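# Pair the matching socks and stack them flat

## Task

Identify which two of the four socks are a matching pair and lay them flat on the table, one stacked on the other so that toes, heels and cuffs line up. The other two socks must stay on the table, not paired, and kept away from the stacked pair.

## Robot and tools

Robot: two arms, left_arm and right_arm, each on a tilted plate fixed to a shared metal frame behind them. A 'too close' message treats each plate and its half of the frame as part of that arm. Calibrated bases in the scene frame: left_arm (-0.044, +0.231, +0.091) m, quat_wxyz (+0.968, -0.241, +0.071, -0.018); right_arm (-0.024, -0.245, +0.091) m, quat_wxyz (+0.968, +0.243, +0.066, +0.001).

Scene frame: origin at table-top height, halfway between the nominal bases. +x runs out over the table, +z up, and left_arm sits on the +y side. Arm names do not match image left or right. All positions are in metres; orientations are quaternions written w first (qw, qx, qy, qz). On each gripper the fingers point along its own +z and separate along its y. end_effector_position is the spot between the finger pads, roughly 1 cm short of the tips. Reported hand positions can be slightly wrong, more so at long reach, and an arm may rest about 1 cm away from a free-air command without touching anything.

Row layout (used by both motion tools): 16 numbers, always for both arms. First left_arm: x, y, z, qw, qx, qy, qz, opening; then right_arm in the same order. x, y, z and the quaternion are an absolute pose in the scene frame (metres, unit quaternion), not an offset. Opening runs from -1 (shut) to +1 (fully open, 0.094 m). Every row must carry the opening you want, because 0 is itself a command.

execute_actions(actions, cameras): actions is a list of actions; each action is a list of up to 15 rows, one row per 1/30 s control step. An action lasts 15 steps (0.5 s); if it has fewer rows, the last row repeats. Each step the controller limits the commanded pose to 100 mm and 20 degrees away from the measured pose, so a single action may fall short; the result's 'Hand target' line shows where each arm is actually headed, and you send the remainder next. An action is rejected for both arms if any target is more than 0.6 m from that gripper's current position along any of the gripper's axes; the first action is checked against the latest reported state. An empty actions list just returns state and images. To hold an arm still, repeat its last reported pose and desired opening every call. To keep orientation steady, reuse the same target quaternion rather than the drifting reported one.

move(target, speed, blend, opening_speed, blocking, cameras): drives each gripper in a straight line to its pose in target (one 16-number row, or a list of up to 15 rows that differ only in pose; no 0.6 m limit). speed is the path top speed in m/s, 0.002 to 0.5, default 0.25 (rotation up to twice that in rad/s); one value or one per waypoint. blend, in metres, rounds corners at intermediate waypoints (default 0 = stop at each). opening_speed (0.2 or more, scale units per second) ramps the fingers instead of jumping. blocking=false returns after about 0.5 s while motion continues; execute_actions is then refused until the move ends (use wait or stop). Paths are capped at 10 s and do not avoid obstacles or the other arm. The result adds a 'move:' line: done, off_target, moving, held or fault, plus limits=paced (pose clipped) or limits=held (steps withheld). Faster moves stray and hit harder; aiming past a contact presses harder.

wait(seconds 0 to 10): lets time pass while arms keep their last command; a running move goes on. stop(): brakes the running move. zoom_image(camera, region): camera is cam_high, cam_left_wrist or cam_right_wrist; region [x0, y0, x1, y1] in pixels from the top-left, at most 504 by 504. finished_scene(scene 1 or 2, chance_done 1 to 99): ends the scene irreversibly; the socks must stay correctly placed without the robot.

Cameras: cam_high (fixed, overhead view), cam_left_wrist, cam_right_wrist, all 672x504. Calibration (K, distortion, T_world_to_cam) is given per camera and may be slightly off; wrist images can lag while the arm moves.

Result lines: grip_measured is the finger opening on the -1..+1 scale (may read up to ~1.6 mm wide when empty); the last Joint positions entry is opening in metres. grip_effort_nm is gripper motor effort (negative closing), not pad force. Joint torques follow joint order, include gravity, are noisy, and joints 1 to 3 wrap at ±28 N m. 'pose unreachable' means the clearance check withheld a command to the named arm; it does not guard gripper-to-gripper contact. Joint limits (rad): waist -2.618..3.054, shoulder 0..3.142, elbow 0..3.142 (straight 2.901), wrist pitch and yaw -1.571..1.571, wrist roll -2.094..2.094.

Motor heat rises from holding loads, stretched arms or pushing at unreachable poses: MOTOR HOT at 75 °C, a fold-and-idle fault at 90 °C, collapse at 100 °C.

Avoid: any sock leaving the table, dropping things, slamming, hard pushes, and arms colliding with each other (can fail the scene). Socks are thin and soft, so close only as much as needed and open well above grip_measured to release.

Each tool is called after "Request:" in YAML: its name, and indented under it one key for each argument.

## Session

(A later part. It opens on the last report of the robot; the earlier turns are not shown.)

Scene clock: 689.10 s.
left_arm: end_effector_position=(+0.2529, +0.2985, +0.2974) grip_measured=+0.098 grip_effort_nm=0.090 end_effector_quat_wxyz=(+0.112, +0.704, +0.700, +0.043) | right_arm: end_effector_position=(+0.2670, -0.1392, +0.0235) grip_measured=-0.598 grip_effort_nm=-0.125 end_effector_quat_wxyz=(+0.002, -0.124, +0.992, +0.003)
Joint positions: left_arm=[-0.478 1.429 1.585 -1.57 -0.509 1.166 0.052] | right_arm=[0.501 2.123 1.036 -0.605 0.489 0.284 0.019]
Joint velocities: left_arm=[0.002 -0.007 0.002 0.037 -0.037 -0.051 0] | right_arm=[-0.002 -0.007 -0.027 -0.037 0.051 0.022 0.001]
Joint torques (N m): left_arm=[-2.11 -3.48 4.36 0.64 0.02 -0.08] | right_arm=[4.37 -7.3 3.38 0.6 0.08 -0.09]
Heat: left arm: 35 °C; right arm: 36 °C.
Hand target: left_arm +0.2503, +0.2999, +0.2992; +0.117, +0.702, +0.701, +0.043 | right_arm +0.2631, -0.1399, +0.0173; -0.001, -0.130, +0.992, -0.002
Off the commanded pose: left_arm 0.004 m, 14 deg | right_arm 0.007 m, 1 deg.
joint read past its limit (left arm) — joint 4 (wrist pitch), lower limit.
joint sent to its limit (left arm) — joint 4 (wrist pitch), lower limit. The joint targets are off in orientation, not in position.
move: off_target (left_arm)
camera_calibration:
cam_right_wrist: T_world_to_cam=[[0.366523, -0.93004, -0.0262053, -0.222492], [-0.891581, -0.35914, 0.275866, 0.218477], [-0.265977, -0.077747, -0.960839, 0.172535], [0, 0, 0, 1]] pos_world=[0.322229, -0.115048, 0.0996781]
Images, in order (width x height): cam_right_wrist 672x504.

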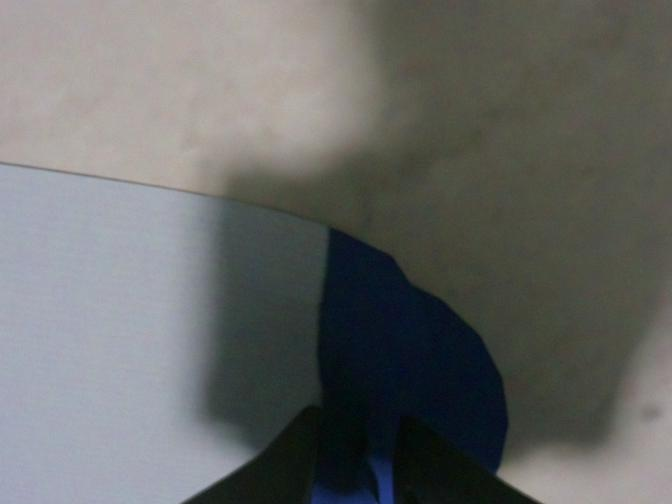

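Request:
move:
  target: [0.25,0.30,0.30,0.0,0.7071,0.7071,0.0,0.1,0.262,-0.140,0.013,0,-0.13,0.9915,0,-1]
  opening_speed: 0.5
  cameras: ["cam_right_wrist"]

Request:
move:
  target: [0.25,0.30,0.30,0.0,0.7071,0.7071,0.0,0.1,0.262,-0.125,0.075,0,-0.13,0.9915,0,-1]
  speed: 0.06

Request:
zoom_image:
  camera: "cam_high"
  region: [200, 200, 340, 340]

Scene clock: 693.43 s.
left_arm: end_effector_position=(+0.2529, +0.2985, +0.2974) grip_measured=+0.098 grip_effort_nm=0.090 end_effector_quat_wxyz=(+0.112, +0.704, +0.700, +0.043) | right_arm: end_effector_position=(+0.2688, -0.1380, +0.0220) grip_measured=-0.986 grip_effort_nm=-0.774 end_effector_quat_wxyz=(+0.008, -0.124, +0.992, +0.006)
Joint positions: left_arm=[-0.478 1.429 1.585 -1.57 -0.509 1.166 0.052] | right_arm=[0.499 2.123 1.028 -0.581 0.489 0.275 0.001]
Joint velocities: left_arm=[0.002 0.002 -0.002 -0.051 -0.007 -0.037 0.001] | right_arm=[-0.002 0.022 -0.017 0.007 -0.037 0.051 -0.001]
Joint torques (N m): left_arm=[-2.07 -3.58 4.23 0.66 0 -0.09] | right_arm=[4.04 -7.01 2.99 0.62 0.06 -0.1]
Heat: left arm: 35 °C; right arm: 36 °C.
Hand target: left_arm +0.2503, +0.2999, +0.2992; +0.117, +0.702, +0.701, +0.043 | right_arm +0.2619, -0.1400, +0.0133; +0.000, -0.130, +0.991, +0.000
Off the commanded pose: left_arm 0.004 m, 14 deg | right_arm 0.011 m, 1 deg.
joint read past its limit (left arm) — joint 4 (wrist pitch), lower limit.
joint sent to its limit (left arm) — joint 4 (wrist pitch), lower limit. The joint targets are off in orientation, not in position.
move: off_target (left_arm, right_arm)
camera_calibration:
cam_right_wrist: T_world_to_cam=[[0.36674, -0.929889, -0.0284282, -0.222003], [-0.894674, -0.3609, 0.263266, 0.221845], [-0.255068, -0.0711163, -0.964304, 0.169726], [0, 0, 0, 1]] pos_world=[0.323188, -0.114304, 0.0989519]
Images, in order (width x height): cam_right_wrist 672x504.

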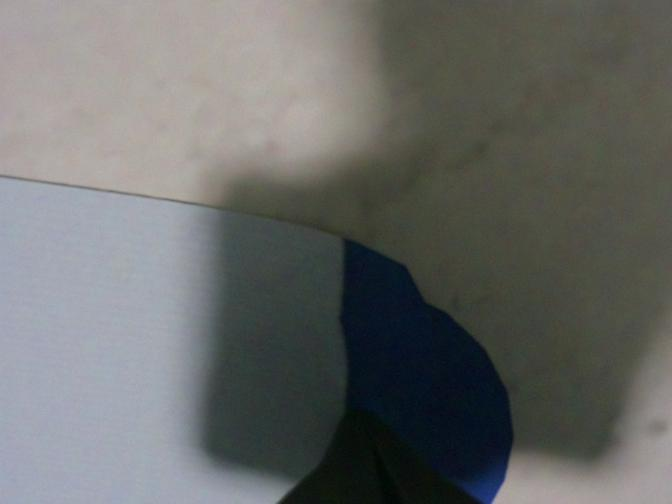

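Scene clock: 696.13 s.
left_arm: end_effector_position=(+0.2529, +0.2985, +0.2974) grip_measured=+0.098 grip_effort_nm=0.095 end_effector_quat_wxyz=(+0.112, +0.704, +0.700, +0.043) | right_arm: end_effector_position=(+0.2545, -0.1295, +0.0615) grip_measured=-0.986 grip_effort_nm=-0.779 end_effector_quat_wxyz=(-0.013, -0.134, +0.991, -0.009)
Joint positions: left_arm=[-0.478 1.429 1.585 -1.57 -0.509 1.166 0.052] | right_arm=[0.601 2.091 1.116 -0.813 0.479 0.396 0.001]
Joint velocities: left_arm=[-0.017 -0.012 -0.007 -0.022 0.095 0.066 -0.001] | right_arm=[0.002 -0.017 -0.007 -0.051 -0.007 -0.022 -0.001]
Joint torques (N m): left_arm=[-2.19 -3.58 4.26 0.71 -0.05 -0.07] | right_arm=[5.82 -10.51 6.48 0.11 -0.07 0.11]
Heat: left arm: 35 °C; right arm: 37 °C.
Hand target: left_arm +0.2503, +0.2999, +0.2992; +0.117, +0.702, +0.701, +0.043 | right_arm +0.2613, -0.1248, +0.0752; +0.001, -0.130, +0.991, +0.001
Off the commanded pose: left_arm 0.004 m, 14 deg | right_arm 0.016 m, 2 deg.
joint read past its limit (left arm) — joint 4 (wrist pitch), lower limit.
joint sent to its limit (left arm) — joint 4 (wrist pitch), lower limit. The joint targets are off in orientation, not in position.
move: off_target (left_arm, right_arm)
camera_calibration:
cam_left_wrist: T_world_to_cam=[[-0.971531, -0.122673, -0.20268, 0.344074], [-0.15042, 0.980344, 0.127669, -0.24917], [0.183035, 0.154521, -0.970887, 0.282995], [0, 0, 0, 1]] pos_world=[0.245, 0.242753, 0.376304]
cam_right_wrist: T_world_to_cam=[[0.384852, -0.922909, -0.0112702, -0.212484], [-0.875815, -0.369013, 0.311092, 0.192917], [-0.291269, -0.109854, -0.950313, 0.208131], [0, 0, 0, 1]] pos_world=[0.311356, -0.102051, 0.13538]

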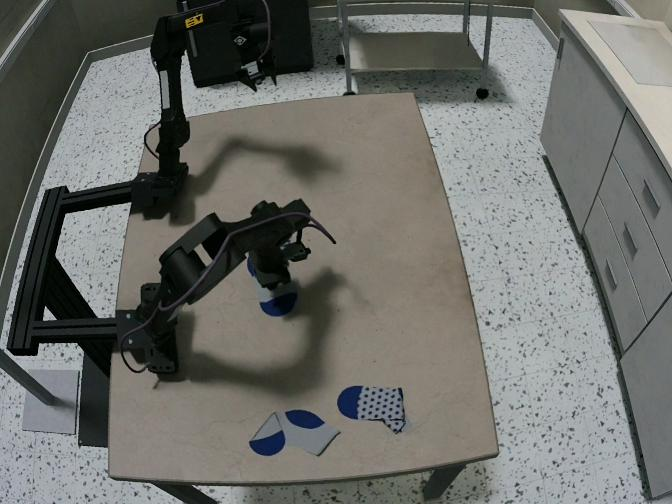

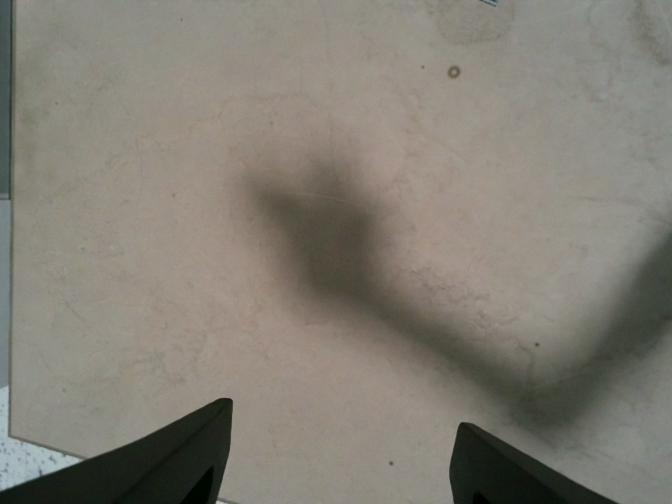

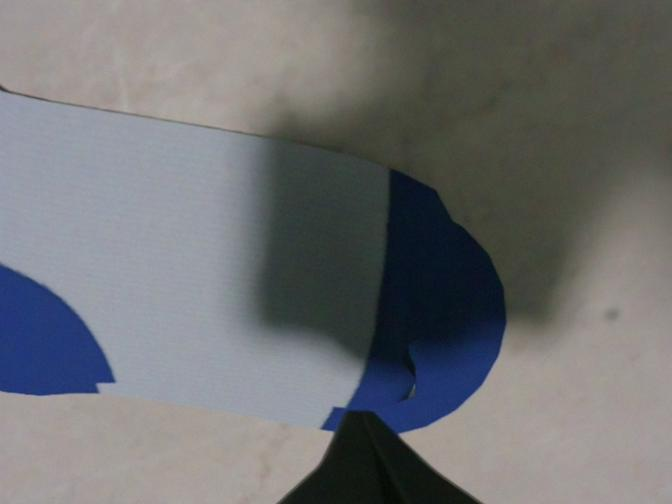

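Scaled by 3.600.

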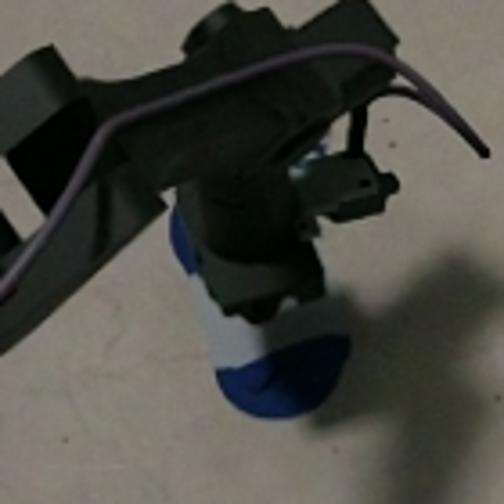

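Request:
move:
  target:
    - [0.25,0.30,0.30,0.0,0.7071,0.7071,0.0,0.1,0.225,-0.17,0.10,0,0,1,0,-0.6]
  speed: 0.15
  cameras: ["cam_right_wrist"]

Request:
zoom_image:
  camera: "cam_right_wrist"
  region: [230, 20, 430, 270]

Scene clock: 700.90 s.
left_arm: end_effector_position=(+0.2529, +0.2985, +0.2974) grip_measured=+0.098 grip_effort_nm=0.095 end_effector_quat_wxyz=(+0.112, +0.704, +0.700, +0.043) | right_arm: end_effector_position=(+0.2333, -0.1685, +0.0976) grip_measured=-0.602 grip_effort_nm=0.090 end_effector_quat_wxyz=(+0.003, +0.006, +1.000, +0.003)
Joint positions: left_arm=[-0.478 1.429 1.585 -1.57 -0.509 1.166 0.052] | right_arm=[0.601 1.838 0.983 -0.888 0.477 0.657 0.019]
Joint velocities: left_arm=[0.012 -0.002 0.002 0.066 0.037 -0.007 0] | right_arm=[-0.007 -0.022 -0.002 0.007 -0.022 -0.051 0]
Joint torques (N m): left_arm=[-2.07 -3.48 4.08 0.68 -0.01 -0.1] | right_arm=[4.92 -8.03 3.79 0.19 -0.04 0.11]
Heat: left arm: 35 °C; right arm: 37 °C.
Hand target: left_arm +0.2503, +0.2999, +0.2992; +0.117, +0.702, +0.701, +0.043 | right_arm +0.2251, -0.1704, +0.1000; +0.000, +0.000, +1.000, +0.000
Off the commanded pose: left_arm 0.004 m, 14 deg | right_arm 0.009 m, 1 deg.
joint read past its limit (left arm) — joint 4 (wrist pitch), lower limit.
joint sent to its limit (left arm) — joint 4 (wrist pitch), lower limit. The joint targets are off in orientation, not in position.
move: off_target (left_arm)
camera_calibration:
cam_right_wrist: T_world_to_cam=[[0.113622, -0.993195, -0.0255854, -0.187135], [-0.954322, -0.116265, 0.275231, 0.213151], [-0.276333, -0.00685553, -0.961038, 0.246846], [0, 0, 0, 1]] pos_world=[0.292889, -0.159387, 0.173775]
Images, in order (width x height): cam_right_wrist 672x504.

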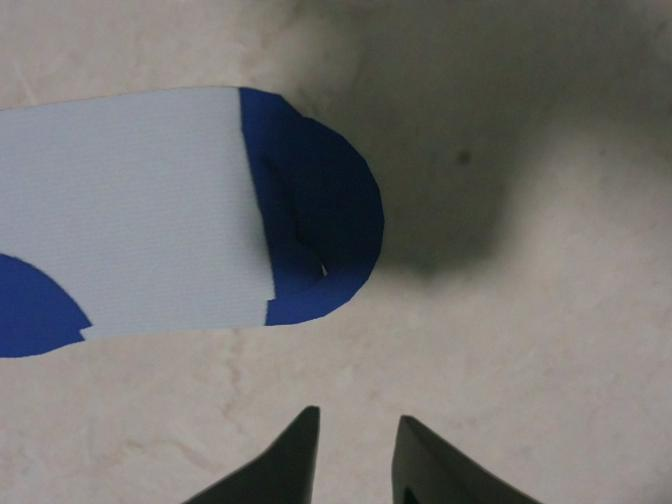

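Scaled by 2.016.

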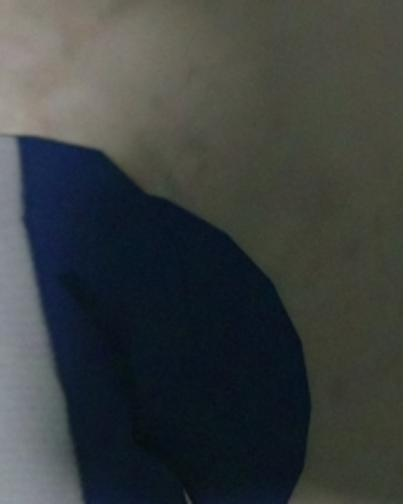

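Request:
move:
  target:
    - [0.25,0.30,0.30,0.0,0.7071,0.7071,0.0,0.1,0.256,-0.140,0.05,0,-0.13,0.9915,0,-0.6]
    - [0.25,0.30,0.30,0.0,0.7071,0.7071,0.0,0.1,0.250,-0.140,0.008,0,-0.13,0.9915,0,-0.6]
  speed: 0.1
  cameras: ["cam_right_wrist"]

Request:
move:
  target: [0.25,0.30,0.30,0.0,0.7071,0.7071,0.0,0.1,0.250,-0.140,0.005,0,-0.13,0.9915,0,-1]
  opening_speed: 0.5
  cameras: ["cam_right_wrist"]

Request:
move:
  target: [0.25,0.30,0.30,0.0,0.7071,0.7071,0.0,0.1,0.250,-0.125,0.075,0,-0.13,0.9915,0,-1]
  speed: 0.06

Scene clock: 710.73 s.
left_arm: end_effector_position=(+0.2529, +0.2985, +0.2974) grip_measured=+0.098 grip_effort_nm=0.095 end_effector_quat_wxyz=(+0.112, +0.704, +0.700, +0.043) | right_arm: end_effector_position=(+0.2518, -0.1413, +0.0182) grip_measured=-0.602 grip_effort_nm=0.090 end_effector_quat_wxyz=(-0.004, -0.131, +0.991, +0.001)
Joint positions: left_arm=[-0.478 1.429 1.585 -1.57 -0.509 1.166 0.052] | right_arm=[0.509 2.113 0.981 -0.579 0.486 0.286 0.019]
Joint velocities: left_arm=[0.002 -0.012 0.002 -0.037 -0.037 -0.007 -0.001] | right_arm=[0.002 0.027 -0.022 -0.022 0.007 -0.037 0]
Joint torques (N m): left_arm=[-2.17 -3.58 4.19 0.67 0.03 -0.06] | right_arm=[3.82 -6.19 2.74 1 0.09 -0.11]
Heat: left arm: 35 °C; right arm: 37 °C.
Hand target: left_arm +0.2503, +0.2999, +0.2992; +0.117, +0.702, +0.701, +0.043 | right_arm +0.2504, -0.1401, +0.0078; -0.001, -0.130, +0.992, -0.001
Off the commanded pose: left_arm 0.004 m, 14 deg | right_arm 0.010 m, 1 deg.
joint read past its limit (left arm) — joint 4 (wrist pitch), lower limit.
joint sent to its limit (left arm) — joint 4 (wrist pitch), lower limit. The joint targets are off in orientation, not in position.
move: off_target (left_arm)
camera_calibration:
cam_right_wrist: T_world_to_cam=[[0.37978, -0.924723, -0.0255932, -0.221641], [-0.88259, -0.370487, 0.289438, 0.201591], [-0.277132, -0.0873345, -0.956855, 0.164593], [0, 0, 0, 1]] pos_world=[0.307711, -0.115894, 0.0934712]
Images, in order (width x height): cam_right_wrist 672x504.

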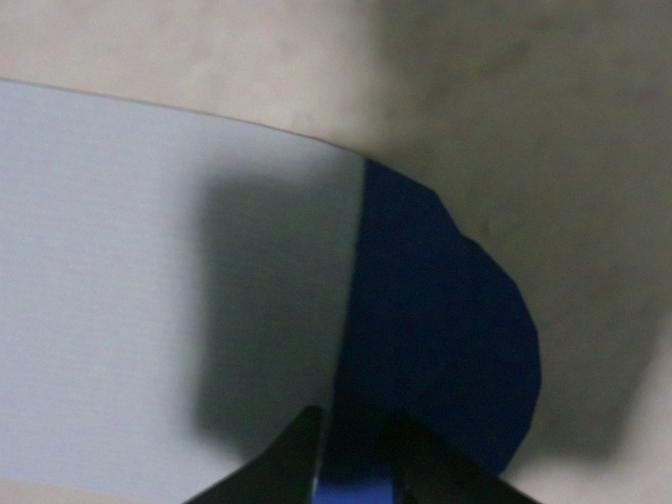

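Scene clock: 711.80 s.
left_arm: end_effector_position=(+0.2529, +0.2985, +0.2974) grip_measured=+0.098 grip_effort_nm=0.090 end_effector_quat_wxyz=(+0.112, +0.704, +0.700, +0.043) | right_arm: end_effector_position=(+0.2522, -0.1365, +0.0182) grip_measured=-0.975 grip_effort_nm=-1.009 end_effector_quat_wxyz=(-0.004, -0.131, +0.991, +0.014)
Joint positions: left_arm=[-0.478 1.429 1.585 -1.57 -0.509 1.166 0.052] | right_arm=[0.509 2.113 0.981 -0.567 0.464 0.281 0.001]
Joint velocities: left_arm=[-0.002 -0.012 -0.012 -0.051 -0.066 -0.007 -0.001] | right_arm=[0.002 0.007 -0.007 -0.051 0.037 0.066 -0.001]
Joint torques (N m): left_arm=[-2.07 -3.6 4.23 0.7 0.04 -0.06] | right_arm=[3.52 -6.02 2.32 1.01 0.3 -0.08]
Heat: left arm: 35 °C; right arm: 37 °C.
Hand target: left_arm +0.2503, +0.2999, +0.2992; +0.117, +0.702, +0.701, +0.043 | right_arm +0.2496, -0.1402, +0.0057; -0.001, -0.130, +0.992, +0.000
Off the commanded pose: left_arm 0.004 m, 14 deg | right_arm 0.014 m, 2 deg.
joint read past its limit (left arm) — joint 4 (wrist pitch), lower limit.
joint sent to its limit (left arm) — joint 4 (wrist pitch), lower limit. The joint targets are off in orientation, not in position.
move: off_target (left_arm, right_arm)
camera_calibration:
cam_right_wrist: T_world_to_cam=[[0.37821, -0.924416, -0.0491209, -0.216442], [-0.882551, -0.37608, 0.282255, 0.203017], [-0.279394, -0.0633997, -0.958081, 0.169026], [0, 0, 0, 1]] pos_world=[0.308259, -0.113016, 0.0940066]
Images, in order (width x height): cam_right_wrist 672x504.

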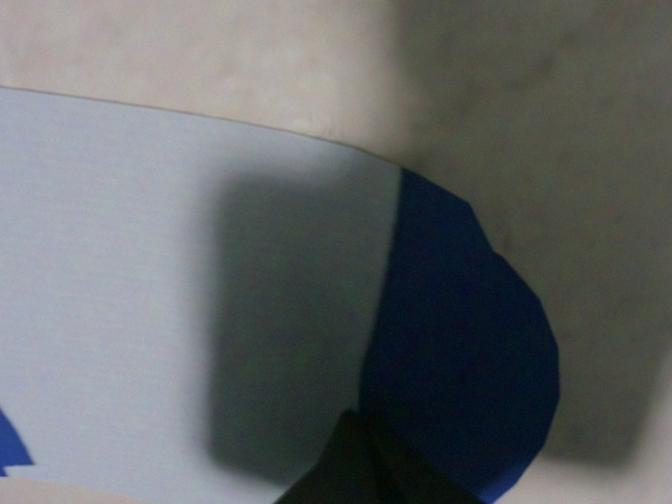

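Scene clock: 714.50 s.
left_arm: end_effector_position=(+0.2529, +0.2985, +0.2974) grip_measured=+0.098 grip_effort_nm=0.105 end_effector_quat_wxyz=(+0.112, +0.704, +0.700, +0.043) | right_arm: end_effector_position=(+0.2426, -0.1294, +0.0622) grip_measured=-0.980 grip_effort_nm=-1.043 end_effector_quat_wxyz=(-0.013, -0.134, +0.991, -0.008)
Joint positions: left_arm=[-0.478 1.429 1.585 -1.57 -0.509 1.166 0.052] | right_arm=[0.623 2.067 1.07 -0.8 0.474 0.419 0.001]
Joint velocities: left_arm=[0.012 -0.032 -0.002 -0.095 -0.051 -0.022 -0.001] | right_arm=[0.007 -0.012 0.002 -0.037 -0.154 0.051 0]
Joint torques (N m): left_arm=[-2.07 -3.63 4.37 0.62 0 -0.05] | right_arm=[5.61 -10.11 6.46 0.11 -0.06 0.11]
Heat: left arm: 35 °C; right arm: 37 °C.
Hand target: left_arm +0.2503, +0.2999, +0.2992; +0.117, +0.702, +0.701, +0.043 | right_arm +0.2492, -0.1247, +0.0753; +0.001, -0.130, +0.991, +0.002
Off the commanded pose: left_arm 0.004 m, 14 deg | right_arm 0.015 m, 2 deg.
joint read past its limit (left arm) — joint 4 (wrist pitch), lower limit.
joint sent to its limit (left arm) — joint 4 (wrist pitch), lower limit. The joint targets are off in orientation, not in position.
move: off_target (left_arm, right_arm)
camera_calibration:
cam_left_wrist: T_world_to_cam=[[-0.971531, -0.122673, -0.20268, 0.344074], [-0.15042, 0.980344, 0.127669, -0.24917], [0.183035, 0.154521, -0.970887, 0.282995], [0, 0, 0, 1]] pos_world=[0.245, 0.242753, 0.376304]
cam_right_wrist: T_world_to_cam=[[0.384698, -0.922966, -0.0119072, -0.2078], [-0.876177, -0.369193, 0.309854, 0.182416], [-0.290381, -0.108767, -0.95071, 0.205279], [0, 0, 0, 1]] pos_world=[0.299378, -0.102118, 0.136164]

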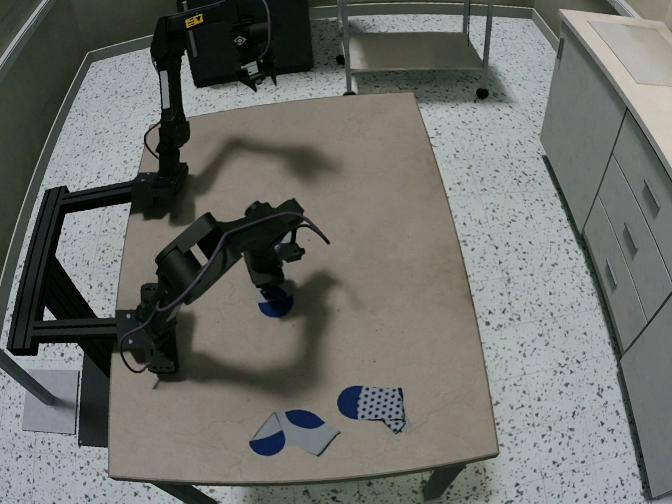

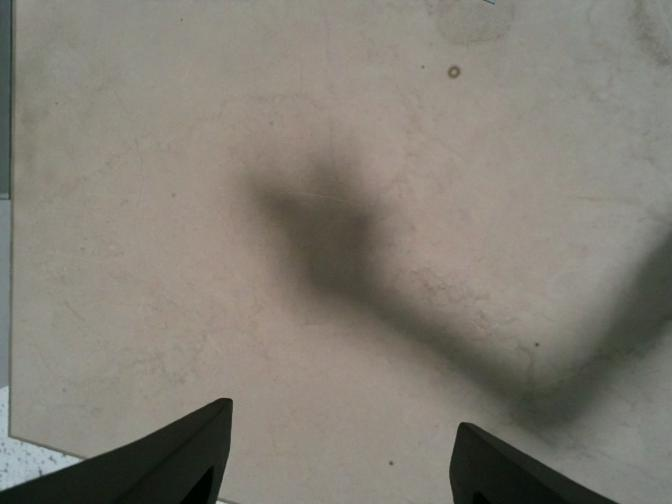

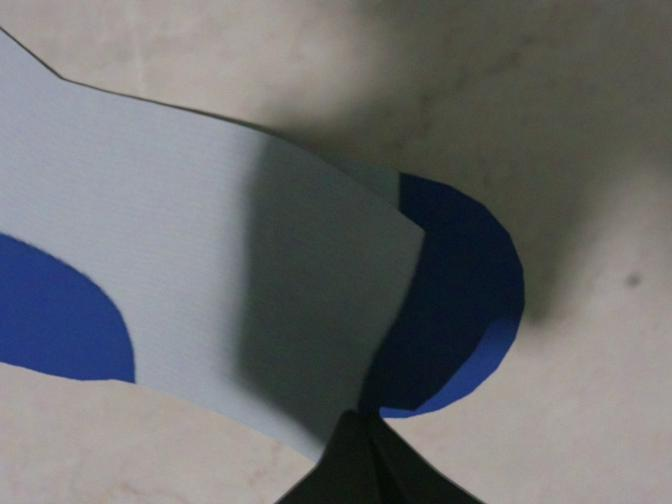

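Request:
move:
  target: [0.25,0.30,0.30,0.0,0.7071,0.7071,0.0,0.1,0.252,-0.125,0.065,0,-0.05,0.94,-0.34,-1]
  speed: 0.1

Request:
zoom_image:
  camera: "cam_high"
  region: [200, 200, 340, 340]

Scene clock: 727.43 s.
left_arm: end_effector_position=(+0.2529, +0.2985, +0.2974) grip_measured=+0.098 grip_effort_nm=0.100 end_effector_quat_wxyz=(+0.112, +0.704, +0.700, +0.043) | right_arm: end_effector_position=(+0.2498, -0.1291, +0.0638) grip_measured=-0.980 grip_effort_nm=-1.048 end_effector_quat_wxyz=(-0.004, -0.047, +0.944, -0.328)
Joint positions: left_arm=[-0.478 1.429 1.585 -1.57 -0.509 1.166 0.052] | right_arm=[0.782 2.636 1.598 -1.503 0.805 1.171 0.001]
Joint velocities: left_arm=[-0.002 -0.007 0.007 0.037 0.051 -0.037 0] | right_arm=[0.007 0.007 0.012 0.066 0.007 0.007 0]
Joint torques (N m): left_arm=[-2.11 -3.62 4.41 0.68 0.06 -0.09] | right_arm=[6.63 -9.17 5.61 -0.9 0.27 0.11]
Heat: left arm: 35 °C; right arm: 38 °C.
Hand target: left_arm +0.2503, +0.2999, +0.2992; +0.117, +0.702, +0.701, +0.043 | right_arm +0.2505, -0.1228, +0.0639; +0.007, -0.055, +0.941, -0.334
Off the commanded pose: left_arm 0.004 m, 14 deg | right_arm 0.005 m, 2 deg.
joint read past its limit (left arm) — joint 4 (wrist pitch), lower limit.
joint sent to its limit (left arm) — joint 4 (wrist pitch), lower limit. The joint targets are off in orientation, not in position.
move: off_target (left_arm)
camera_calibration:
cam_left_wrist: T_world_to_cam=[[-0.971531, -0.122673, -0.20268, 0.344074], [-0.15042, 0.980344, 0.127669, -0.24917], [0.183035, 0.154521, -0.970887, 0.282995], [0, 0, 0, 1]] pos_world=[0.245, 0.242753, 0.376304]
cam_right_wrist: T_world_to_cam=[[0.217223, -0.776238, 0.591835, -0.188001], [-0.941606, -0.00682678, 0.336647, 0.249877], [-0.257278, -0.630403, -0.732394, 0.119335], [0, 0, 0, 1]] pos_world=[0.306826, -0.0689983, 0.114545]

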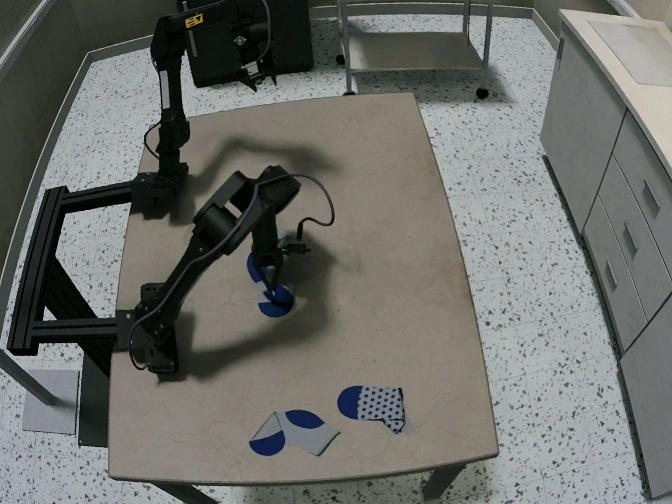

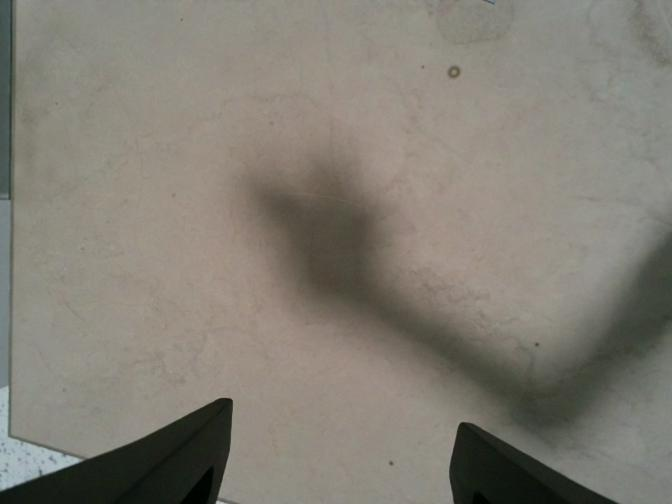

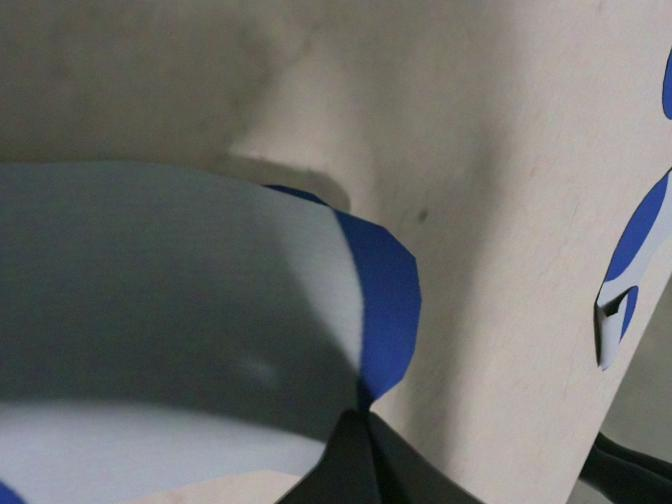

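Scaled by 3.600.

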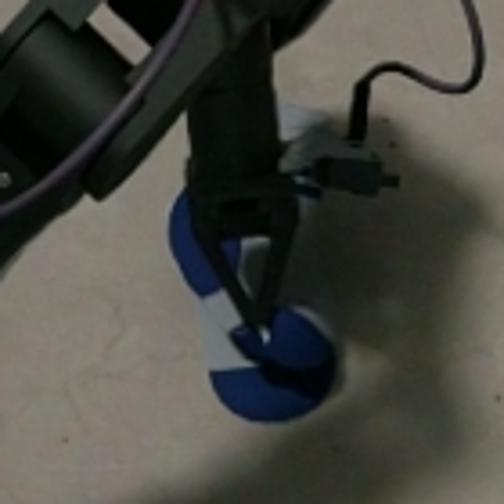

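Request:
move:
  target:
    - [0.25,0.30,0.30,0.0,0.7071,0.7071,0.0,0.1,0.252,-0.140,0.045,0,-0.03,0.94,-0.34,-1]
    - [0.25,0.30,0.30,0.0,0.7071,0.7071,0.0,0.1,0.252,-0.142,0.025,0,-0.03,0.94,-0.34,-1]
  speed: 0.05

Request:
zoom_image:
  camera: "cam_high"
  region: [200, 200, 340, 340]

Scene clock: 733.60 s.
left_arm: end_effector_position=(+0.2529, +0.2985, +0.2974) grip_measured=+0.098 grip_effort_nm=0.095 end_effector_quat_wxyz=(+0.112, +0.704, +0.700, +0.043) | right_arm: end_effector_position=(+0.2555, -0.1419, +0.0340) grip_measured=-0.980 grip_effort_nm=-1.053 end_effector_quat_wxyz=(-0.001, -0.022, +0.942, -0.334)
Joint positions: left_arm=[-0.478 1.429 1.585 -1.57 -0.509 1.166 0.052] | right_arm=[0.713 2.671 1.562 -1.414 0.856 1.181 0.001]
Joint velocities: left_arm=[0.012 -0.012 -0.002 -0.007 -0.037 0.007 0.001] | right_arm=[0.007 -0.012 -0.012 0.022 -0.066 0.037 -0.001]
Joint torques (N m): left_arm=[-2.14 -3.77 4.31 0.66 -0.01 -0.09] | right_arm=[5.07 -9.31 2.77 -0.51 0.29 -0.04]
Heat: left arm: 35 °C; right arm: 38 °C.
Hand target: left_arm +0.2503, +0.2999, +0.2992; +0.117, +0.702, +0.701, +0.043 | right_arm +0.2523, -0.1422, +0.0251; +0.000, -0.030, +0.940, -0.341
Off the commanded pose: left_arm 0.004 m, 14 deg | right_arm 0.010 m, 1 deg.
joint read past its limit (left arm) — joint 4 (wrist pitch), lower limit.
joint sent to its limit (left arm) — joint 4 (wrist pitch), lower limit. The joint targets are off in orientation, not in position.
move: off_target (left_arm)
camera_calibration:
cam_left_wrist: T_world_to_cam=[[-0.971531, -0.122673, -0.20268, 0.344074], [-0.15042, 0.980344, 0.127669, -0.24917], [0.183035, 0.154521, -0.970887, 0.282995], [0, 0, 0, 1]] pos_world=[0.245, 0.242753, 0.376304]
cam_right_wrist: T_world_to_cam=[[0.167524, -0.777004, 0.606795, -0.169501], [-0.948365, 0.0411371, 0.314501, 0.27442], [-0.26933, -0.62815, -0.729992, 0.0942265], [0, 0, 0, 1]] pos_world=[0.314024, -0.0838035, 0.0853317]

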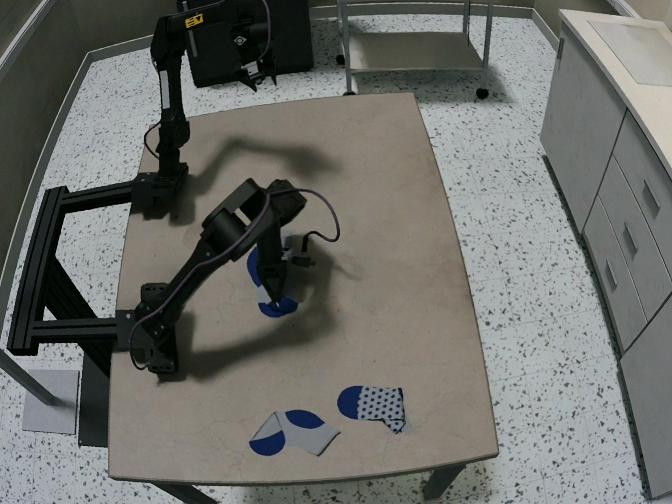

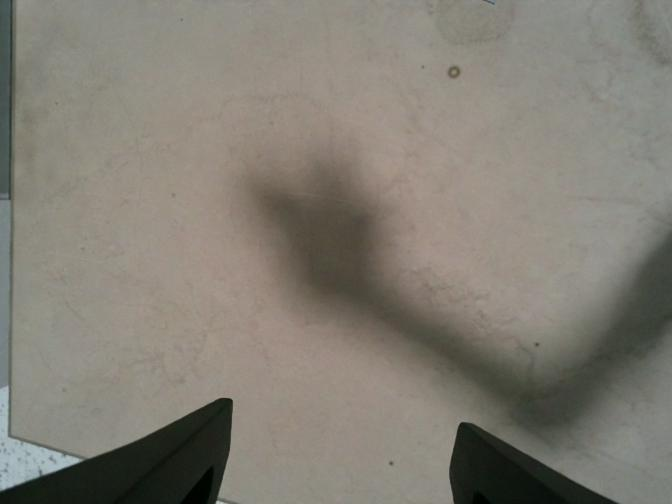

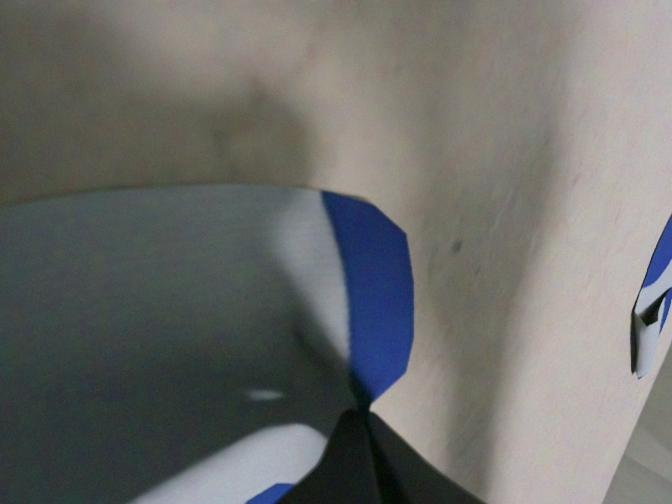

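Scaled by 3.600.

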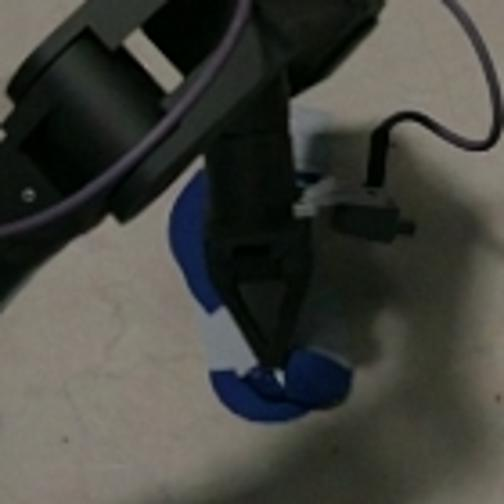

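Request:
move:
  target:
    - [0.25,0.30,0.30,0.0,0.7071,0.7071,0.0,0.1,0.242,-0.140,0.028,0,-0.03,0.94,-0.34,-1]
  speed: 0.05
  cameras: []

Request:
move:
  target: [0.25,0.30,0.30,0.0,0.7071,0.7071,0.0,0.1,0.242,-0.140,0.028,0,-0.03,0.94,-0.34,-0.4]
  opening_speed: 0.6

Request:
zoom_image:
  camera: "cam_high"
  region: [200, 200, 340, 340]

Scene clock: 739.47 s.
left_arm: end_effector_position=(+0.2529, +0.2985, +0.2974) grip_measured=+0.098 grip_effort_nm=0.090 end_effector_quat_wxyz=(+0.112, +0.704, +0.700, +0.043) | right_arm: end_effector_position=(+0.2474, -0.1450, +0.0315) grip_measured=-0.980 grip_effort_nm=-1.053 end_effector_quat_wxyz=(-0.007, -0.029, +0.940, -0.340)
Joint positions: left_arm=[-0.478 1.429 1.585 -1.57 -0.509 1.166 0.052] | right_arm=[0.718 2.671 1.531 -1.406 0.849 1.184 0.001]
Joint velocities: left_arm=[0.012 -0.017 0.002 -0.066 -0.007 0.007 0.001] | right_arm=[-0.012 0.007 -0.002 0.007 0.022 0.051 -0.001]
Joint torques (N m): left_arm=[-1.98 -3.64 4.33 0.69 0.02 -0.04] | right_arm=[6.68 -10.13 2.58 -0.52 0.09 0.11]
Heat: left arm: 35 °C; right arm: 38 °C.
Hand target: left_arm +0.2503, +0.2999, +0.2992; +0.117, +0.702, +0.701, +0.043 | right_arm +0.2420, -0.1400, +0.0279; +0.000, -0.030, +0.940, -0.340
Off the commanded pose: left_arm 0.004 m, 14 deg | right_arm 0.008 m, 1 deg.
joint read past its limit (left arm) — joint 4 (wrist pitch), lower limit.
joint sent to its limit (left arm) — joint 4 (wrist pitch), lower limit. The joint targets are off in orientation, not in position.
move: off_target (left_arm)
No camera images: "cameras" was empty.

Scene clock: 740.67 s.
left_arm: end_effector_position=(+0.2529, +0.2985, +0.2974) grip_measured=+0.098 grip_effort_nm=0.095 end_effector_quat_wxyz=(+0.112, +0.704, +0.700, +0.043) | right_arm: end_effector_position=(+0.2473, -0.1449, +0.0315) grip_measured=-0.402 grip_effort_nm=0.090 end_effector_quat_wxyz=(-0.007, -0.028, +0.940, -0.340)
Joint positions: left_arm=[-0.478 1.429 1.585 -1.57 -0.509 1.166 0.052] | right_arm=[0.718 2.671 1.531 -1.406 0.848 1.185 0.028]
Joint velocities: left_arm=[-0.007 0.017 -0.002 -0.066 -0.022 -0.007 0] | right_arm=[-0.012 -0.002 0.002 0.022 -0.007 0.022 0]
Joint torques (N m): left_arm=[-1.95 -3.55 4.1 0.71 0.04 -0.06] | right_arm=[6.69 -10.15 2.61 -0.53 0.11 0.13]
Heat: left arm: 35 °C; right arm: 38 °C.
Hand target: left_arm +0.2503, +0.2999, +0.2992; +0.117, +0.702, +0.701, +0.043 | right_arm +0.2421, -0.1400, +0.0280; +0.000, -0.030, +0.940, -0.340
Off the commanded pose: left_arm 0.004 m, 14 deg | right_arm 0.008 m, 1 deg.
joint read past its limit (left arm) — joint 4 (wrist pitch), lower limit.
joint sent to its limit (left arm) — joint 4 (wrist pitch), lower limit. The joint targets are off in orientation, not in position.
move: off_target (left_arm)
camera_calibration:
cam_left_wrist: T_world_to_cam=[[-0.971531, -0.122673, -0.20268, 0.344074], [-0.15042, 0.980344, 0.127669, -0.24917], [0.183035, 0.154521, -0.970887, 0.282995], [0, 0, 0, 1]] pos_world=[0.245, 0.242753, 0.376304]
cam_right_wrist: T_world_to_cam=[[0.182975, -0.768646, 0.612947, -0.171677], [-0.943595, 0.0376956, 0.32895, 0.265402], [-0.275951, -0.638563, -0.718393, 0.088045], [0, 0, 0, 1]] pos_world=[0.30614, -0.0857412, 0.0811761]

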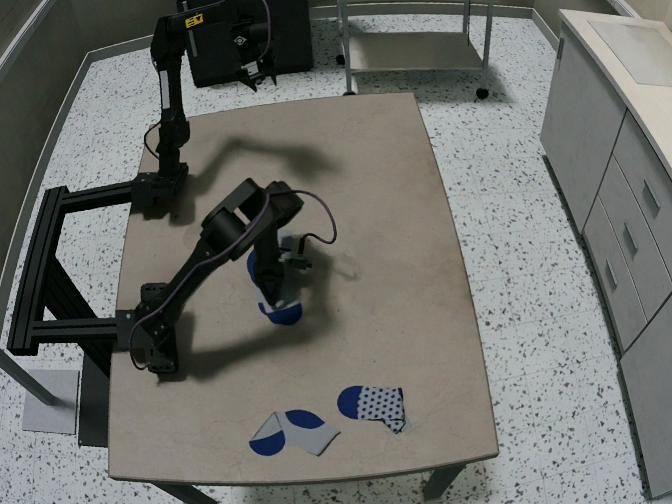

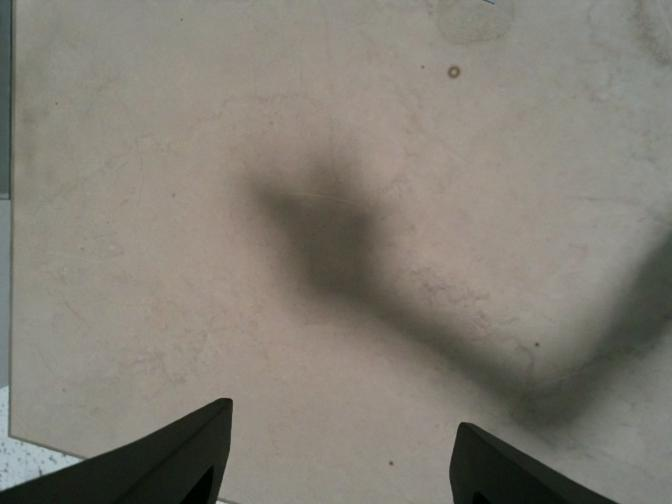

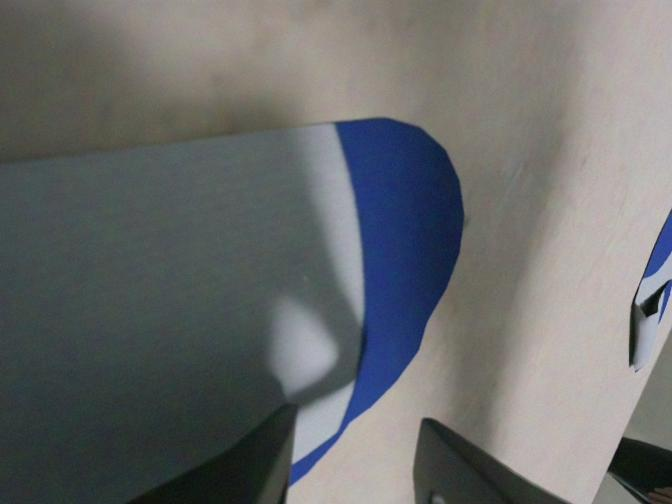

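Scaled by 3.600.

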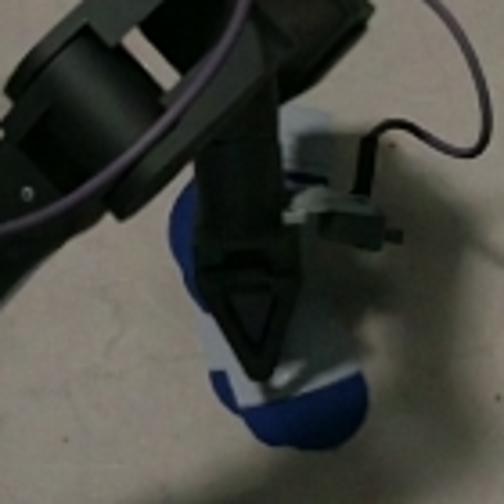

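Request:
move:
  target:
    - [0.25,0.30,0.30,0.0,0.7071,0.7071,0.0,0.1,0.242,-0.125,0.08,0,-0.03,0.94,-0.34,-0.4]
    - [0.25,0.30,0.30,0.0,0.7071,0.7071,0.0,0.1,0.25,-0.20,0.22,0,0,1,0,-0.4]
  speed: [0.06,0.2]

Request:
zoom_image:
  camera: "cam_right_wrist"
  region: [60, 80, 460, 380]

Scene clock: 749.27 s.
left_arm: end_effector_position=(+0.2529, +0.2985, +0.2974) grip_measured=+0.098 grip_effort_nm=0.100 end_effector_quat_wxyz=(+0.112, +0.704, +0.700, +0.043) | right_arm: end_effector_position=(+0.2480, -0.2012, +0.2163) grip_measured=-0.402 grip_effort_nm=0.081 end_effector_quat_wxyz=(-0.007, +0.007, +1.000, -0.010)
Joint positions: left_arm=[-0.478 1.429 1.585 -1.57 -0.509 1.166 0.052] | right_arm=[0.683 1.766 1.399 -1.452 0.467 0.764 0.028]
Joint velocities: left_arm=[-0.017 -0.007 0.012 -0.022 -0.051 -0.007 -0.001] | right_arm=[0.012 -0.007 -0.007 -0.007 -0.037 -0.007 -0.001]
Joint torques (N m): left_arm=[-2.06 -3.6 4.19 0.67 0.03 -0.09] | right_arm=[3.49 -6.71 6.68 0.19 -0.11 -0.06]
Heat: left arm: 35 °C; right arm: 39 °C.
Hand target: left_arm +0.2503, +0.2999, +0.2992; +0.117, +0.702, +0.701, +0.043 | right_arm +0.2493, -0.2034, +0.2221; -0.004, +0.007, +1.000, -0.004
Off the commanded pose: left_arm 0.004 m, 14 deg | right_arm 0.004 m, 2 deg.
joint read past its limit (left arm) — joint 4 (wrist pitch), lower limit.
joint sent to its limit (left arm) — joint 4 (wrist pitch), lower limit. The joint targets are off in orientation, not in position.
move: off_target (left_arm)
camera_calibration:
cam_left_wrist: T_world_to_cam=[[-0.971531, -0.122673, -0.20268, 0.344074], [-0.15042, 0.980344, 0.127669, -0.24917], [0.183035, 0.154521, -0.970887, 0.282995], [0, 0, 0, 1]] pos_world=[0.245, 0.242753, 0.376304]
cam_right_wrist: T_world_to_cam=[[0.112489, -0.993648, -0.00305604, -0.222934], [-0.948727, -0.108317, 0.29696, 0.186186], [-0.295405, -0.0305055, -0.954885, 0.36338], [0, 0, 0, 1]] pos_world=[0.309062, -0.190265, 0.291015]

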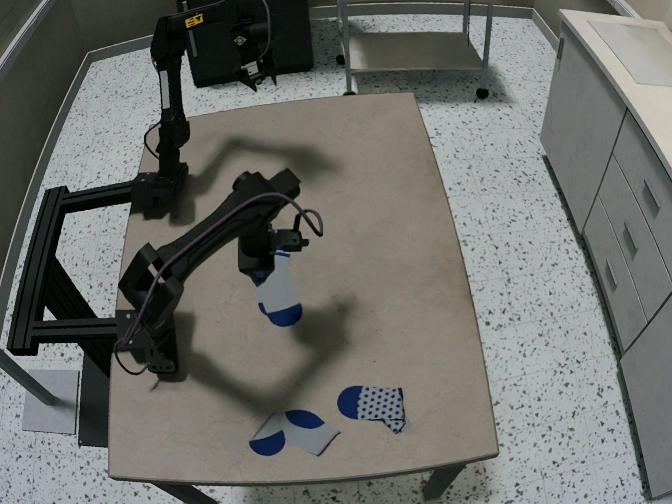

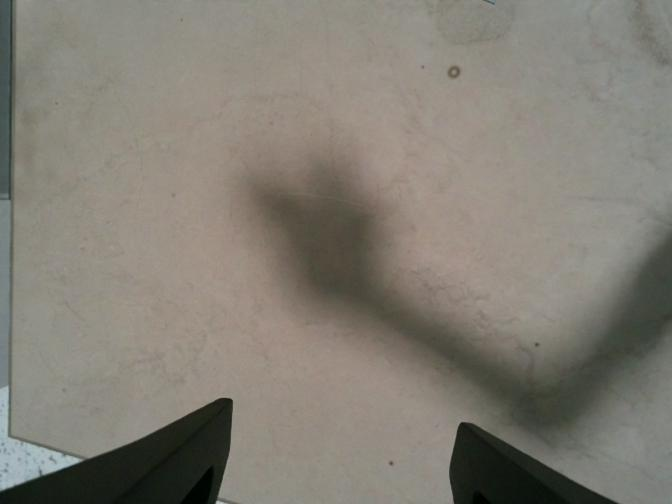

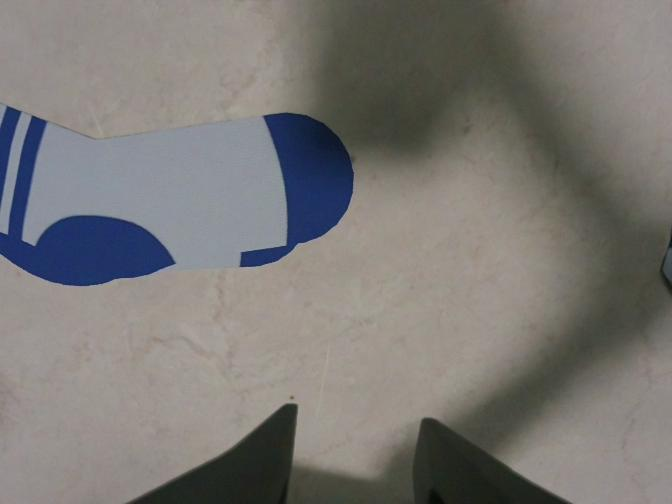

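Scaled by 1.260.

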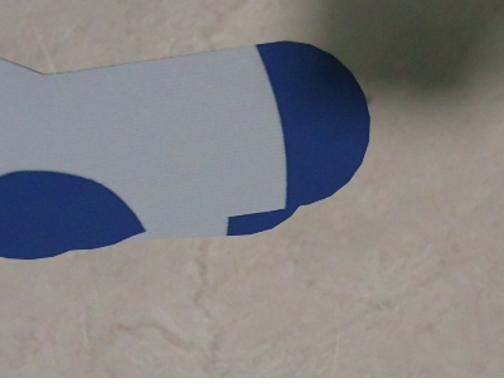

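Request:
move:
  target:
    - [0.25,0.30,0.30,0.0,0.7071,0.7071,0.0,0.1,0.22,-0.22,0.30,0,0,0.97,0.243,-0.4]
  speed: 0.2
  cameras: ["cam_right_wrist"]

Request:
zoom_image:
  camera: "cam_right_wrist"
  region: [130, 80, 480, 342]

Scene clock: 753.97 s.
left_arm: end_effector_position=(+0.2529, +0.2985, +0.2974) grip_measured=+0.098 grip_effort_nm=0.085 end_effector_quat_wxyz=(+0.112, +0.704, +0.700, +0.043) | right_arm: end_effector_position=(+0.2194, -0.2183, +0.2919) grip_measured=-0.402 grip_effort_nm=0.085 end_effector_quat_wxyz=(-0.007, +0.005, +0.972, +0.233)
Joint positions: left_arm=[-0.478 1.429 1.585 -1.57 -0.509 1.166 0.052] | right_arm=[0.577 1.432 1.435 -1.485 0.08 0.559 0.028]
Joint velocities: left_arm=[-0.002 -0.012 -0.022 -0.007 0.022 0.007 0] | right_arm=[-0.007 -0.007 -0.002 -0.007 -0.007 0.095 0]
Joint torques (N m): left_arm=[-2.09 -3.71 4.23 0.71 0.02 -0.05] | right_arm=[2.28 -3.88 7.25 0.62 -0.38 -0.1]
Heat: left arm: 35 °C; right arm: 38 °C.
Hand target: left_arm +0.2503, +0.2999, +0.2992; +0.117, +0.702, +0.701, +0.043 | right_arm +0.2189, -0.2217, +0.2994; -0.004, +0.003, +0.970, +0.241
Off the commanded pose: left_arm 0.004 m, 14 deg | right_arm 0.008 m, 2 deg.
joint read past its limit (left arm) — joint 4 (wrist pitch), lower limit.
joint sent to its limit (left arm) — joint 4 (wrist pitch), lower limit. The joint targets are off in orientation, not in position.
move: off_target (left_arm)
camera_calibration:
cam_right_wrist: T_world_to_cam=[[0.112601, -0.875343, -0.470208, -0.0743149], [-0.949149, -0.234771, 0.209759, 0.132742], [-0.294002, 0.422678, -0.857267, 0.496804], [0, 0, 0, 1]] pos_world=[0.280421, -0.243875, 0.363106]
Images, in order (width x height): cam_right_wrist 672x504.

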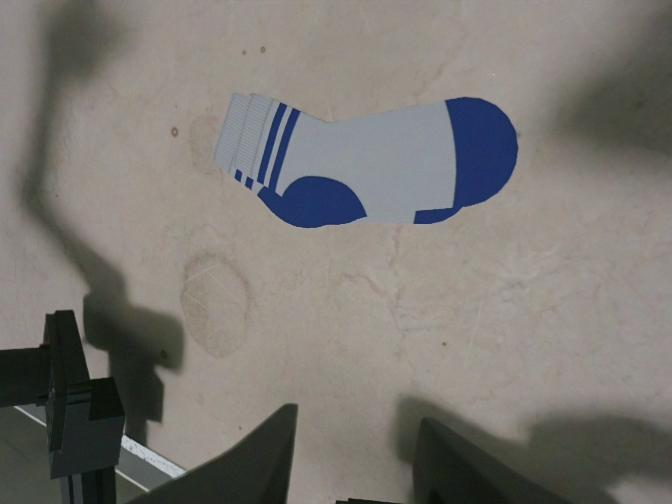

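Scaled by 1.440.

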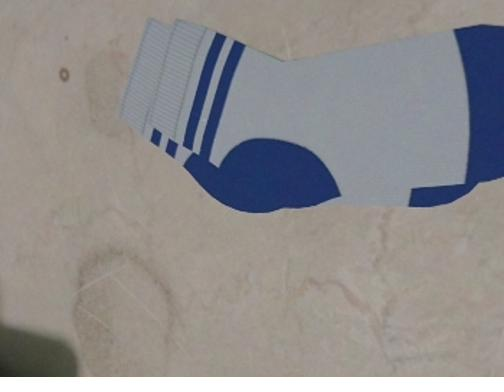

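Request:
move:
  target:
    - [0.25,0.30,0.30,0.0,0.7071,0.7071,0.0,0.1,0.268,-0.180,0.06,0,-0.087,0.996,0,-0.28]
    - [0.25,0.30,0.30,0.0,0.7071,0.7071,0.0,0.1,0.270,-0.180,0.012,0,-0.087,0.996,0,-0.28]
  speed: 0.12
  cameras: ["cam_right_wrist"]

Scene clock: 764.40 s.
left_arm: end_effector_position=(+0.2529, +0.2985, +0.2974) grip_measured=+0.098 grip_effort_nm=0.095 end_effector_quat_wxyz=(+0.112, +0.704, +0.700, +0.043) | right_arm: end_effector_position=(+0.2733, -0.1803, +0.0181) grip_measured=-0.282 grip_effort_nm=0.090 end_effector_quat_wxyz=(-0.002, -0.087, +0.996, +0.001)
Joint positions: left_arm=[-0.478 1.429 1.585 -1.57 -0.509 1.166 0.052] | right_arm=[0.382 2.041 0.982 -0.579 0.503 0.229 0.034]
Joint velocities: left_arm=[-0.007 0.007 -0.012 -0.007 -0.037 0.037 0] | right_arm=[-0.002 -0.002 0.012 -0.037 -0.037 0.051 -0.001]
Joint torques (N m): left_arm=[-2.03 -3.62 4.23 0.67 0.02 -0.02] | right_arm=[4.23 -6.89 3.14 0.81 0.09 -0.06]
Heat: left arm: 35 °C; right arm: 37 °C.
Hand target: left_arm +0.2503, +0.2999, +0.2992; +0.117, +0.702, +0.701, +0.043 | right_arm +0.2729, -0.1789, +0.0118; +0.002, -0.088, +0.996, -0.002
Off the commanded pose: left_arm 0.004 m, 14 deg | right_arm 0.007 m, 0 deg.
joint read past its limit (left arm) — joint 4 (wrist pitch), lower limit.
joint sent to its limit (left arm) — joint 4 (wrist pitch), lower limit. The joint targets are off in orientation, not in position.
move: off_target (left_arm)
camera_calibration:
cam_right_wrist: T_world_to_cam=[[0.296393, -0.9548, -0.0225606, -0.248503], [-0.913564, -0.290322, 0.284807, 0.229141], [-0.278483, -0.0638042, -0.958319, 0.171679], [0, 0, 0, 1]] pos_world=[0.330799, -0.159792, 0.0936557]
Images, in order (width x height): cam_right_wrist 672x504.

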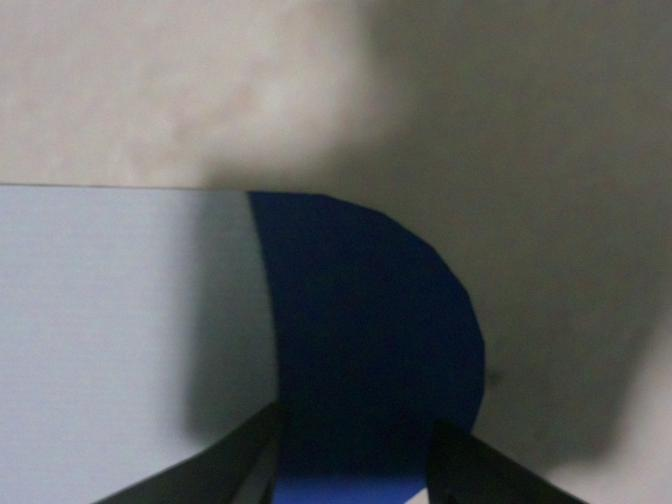

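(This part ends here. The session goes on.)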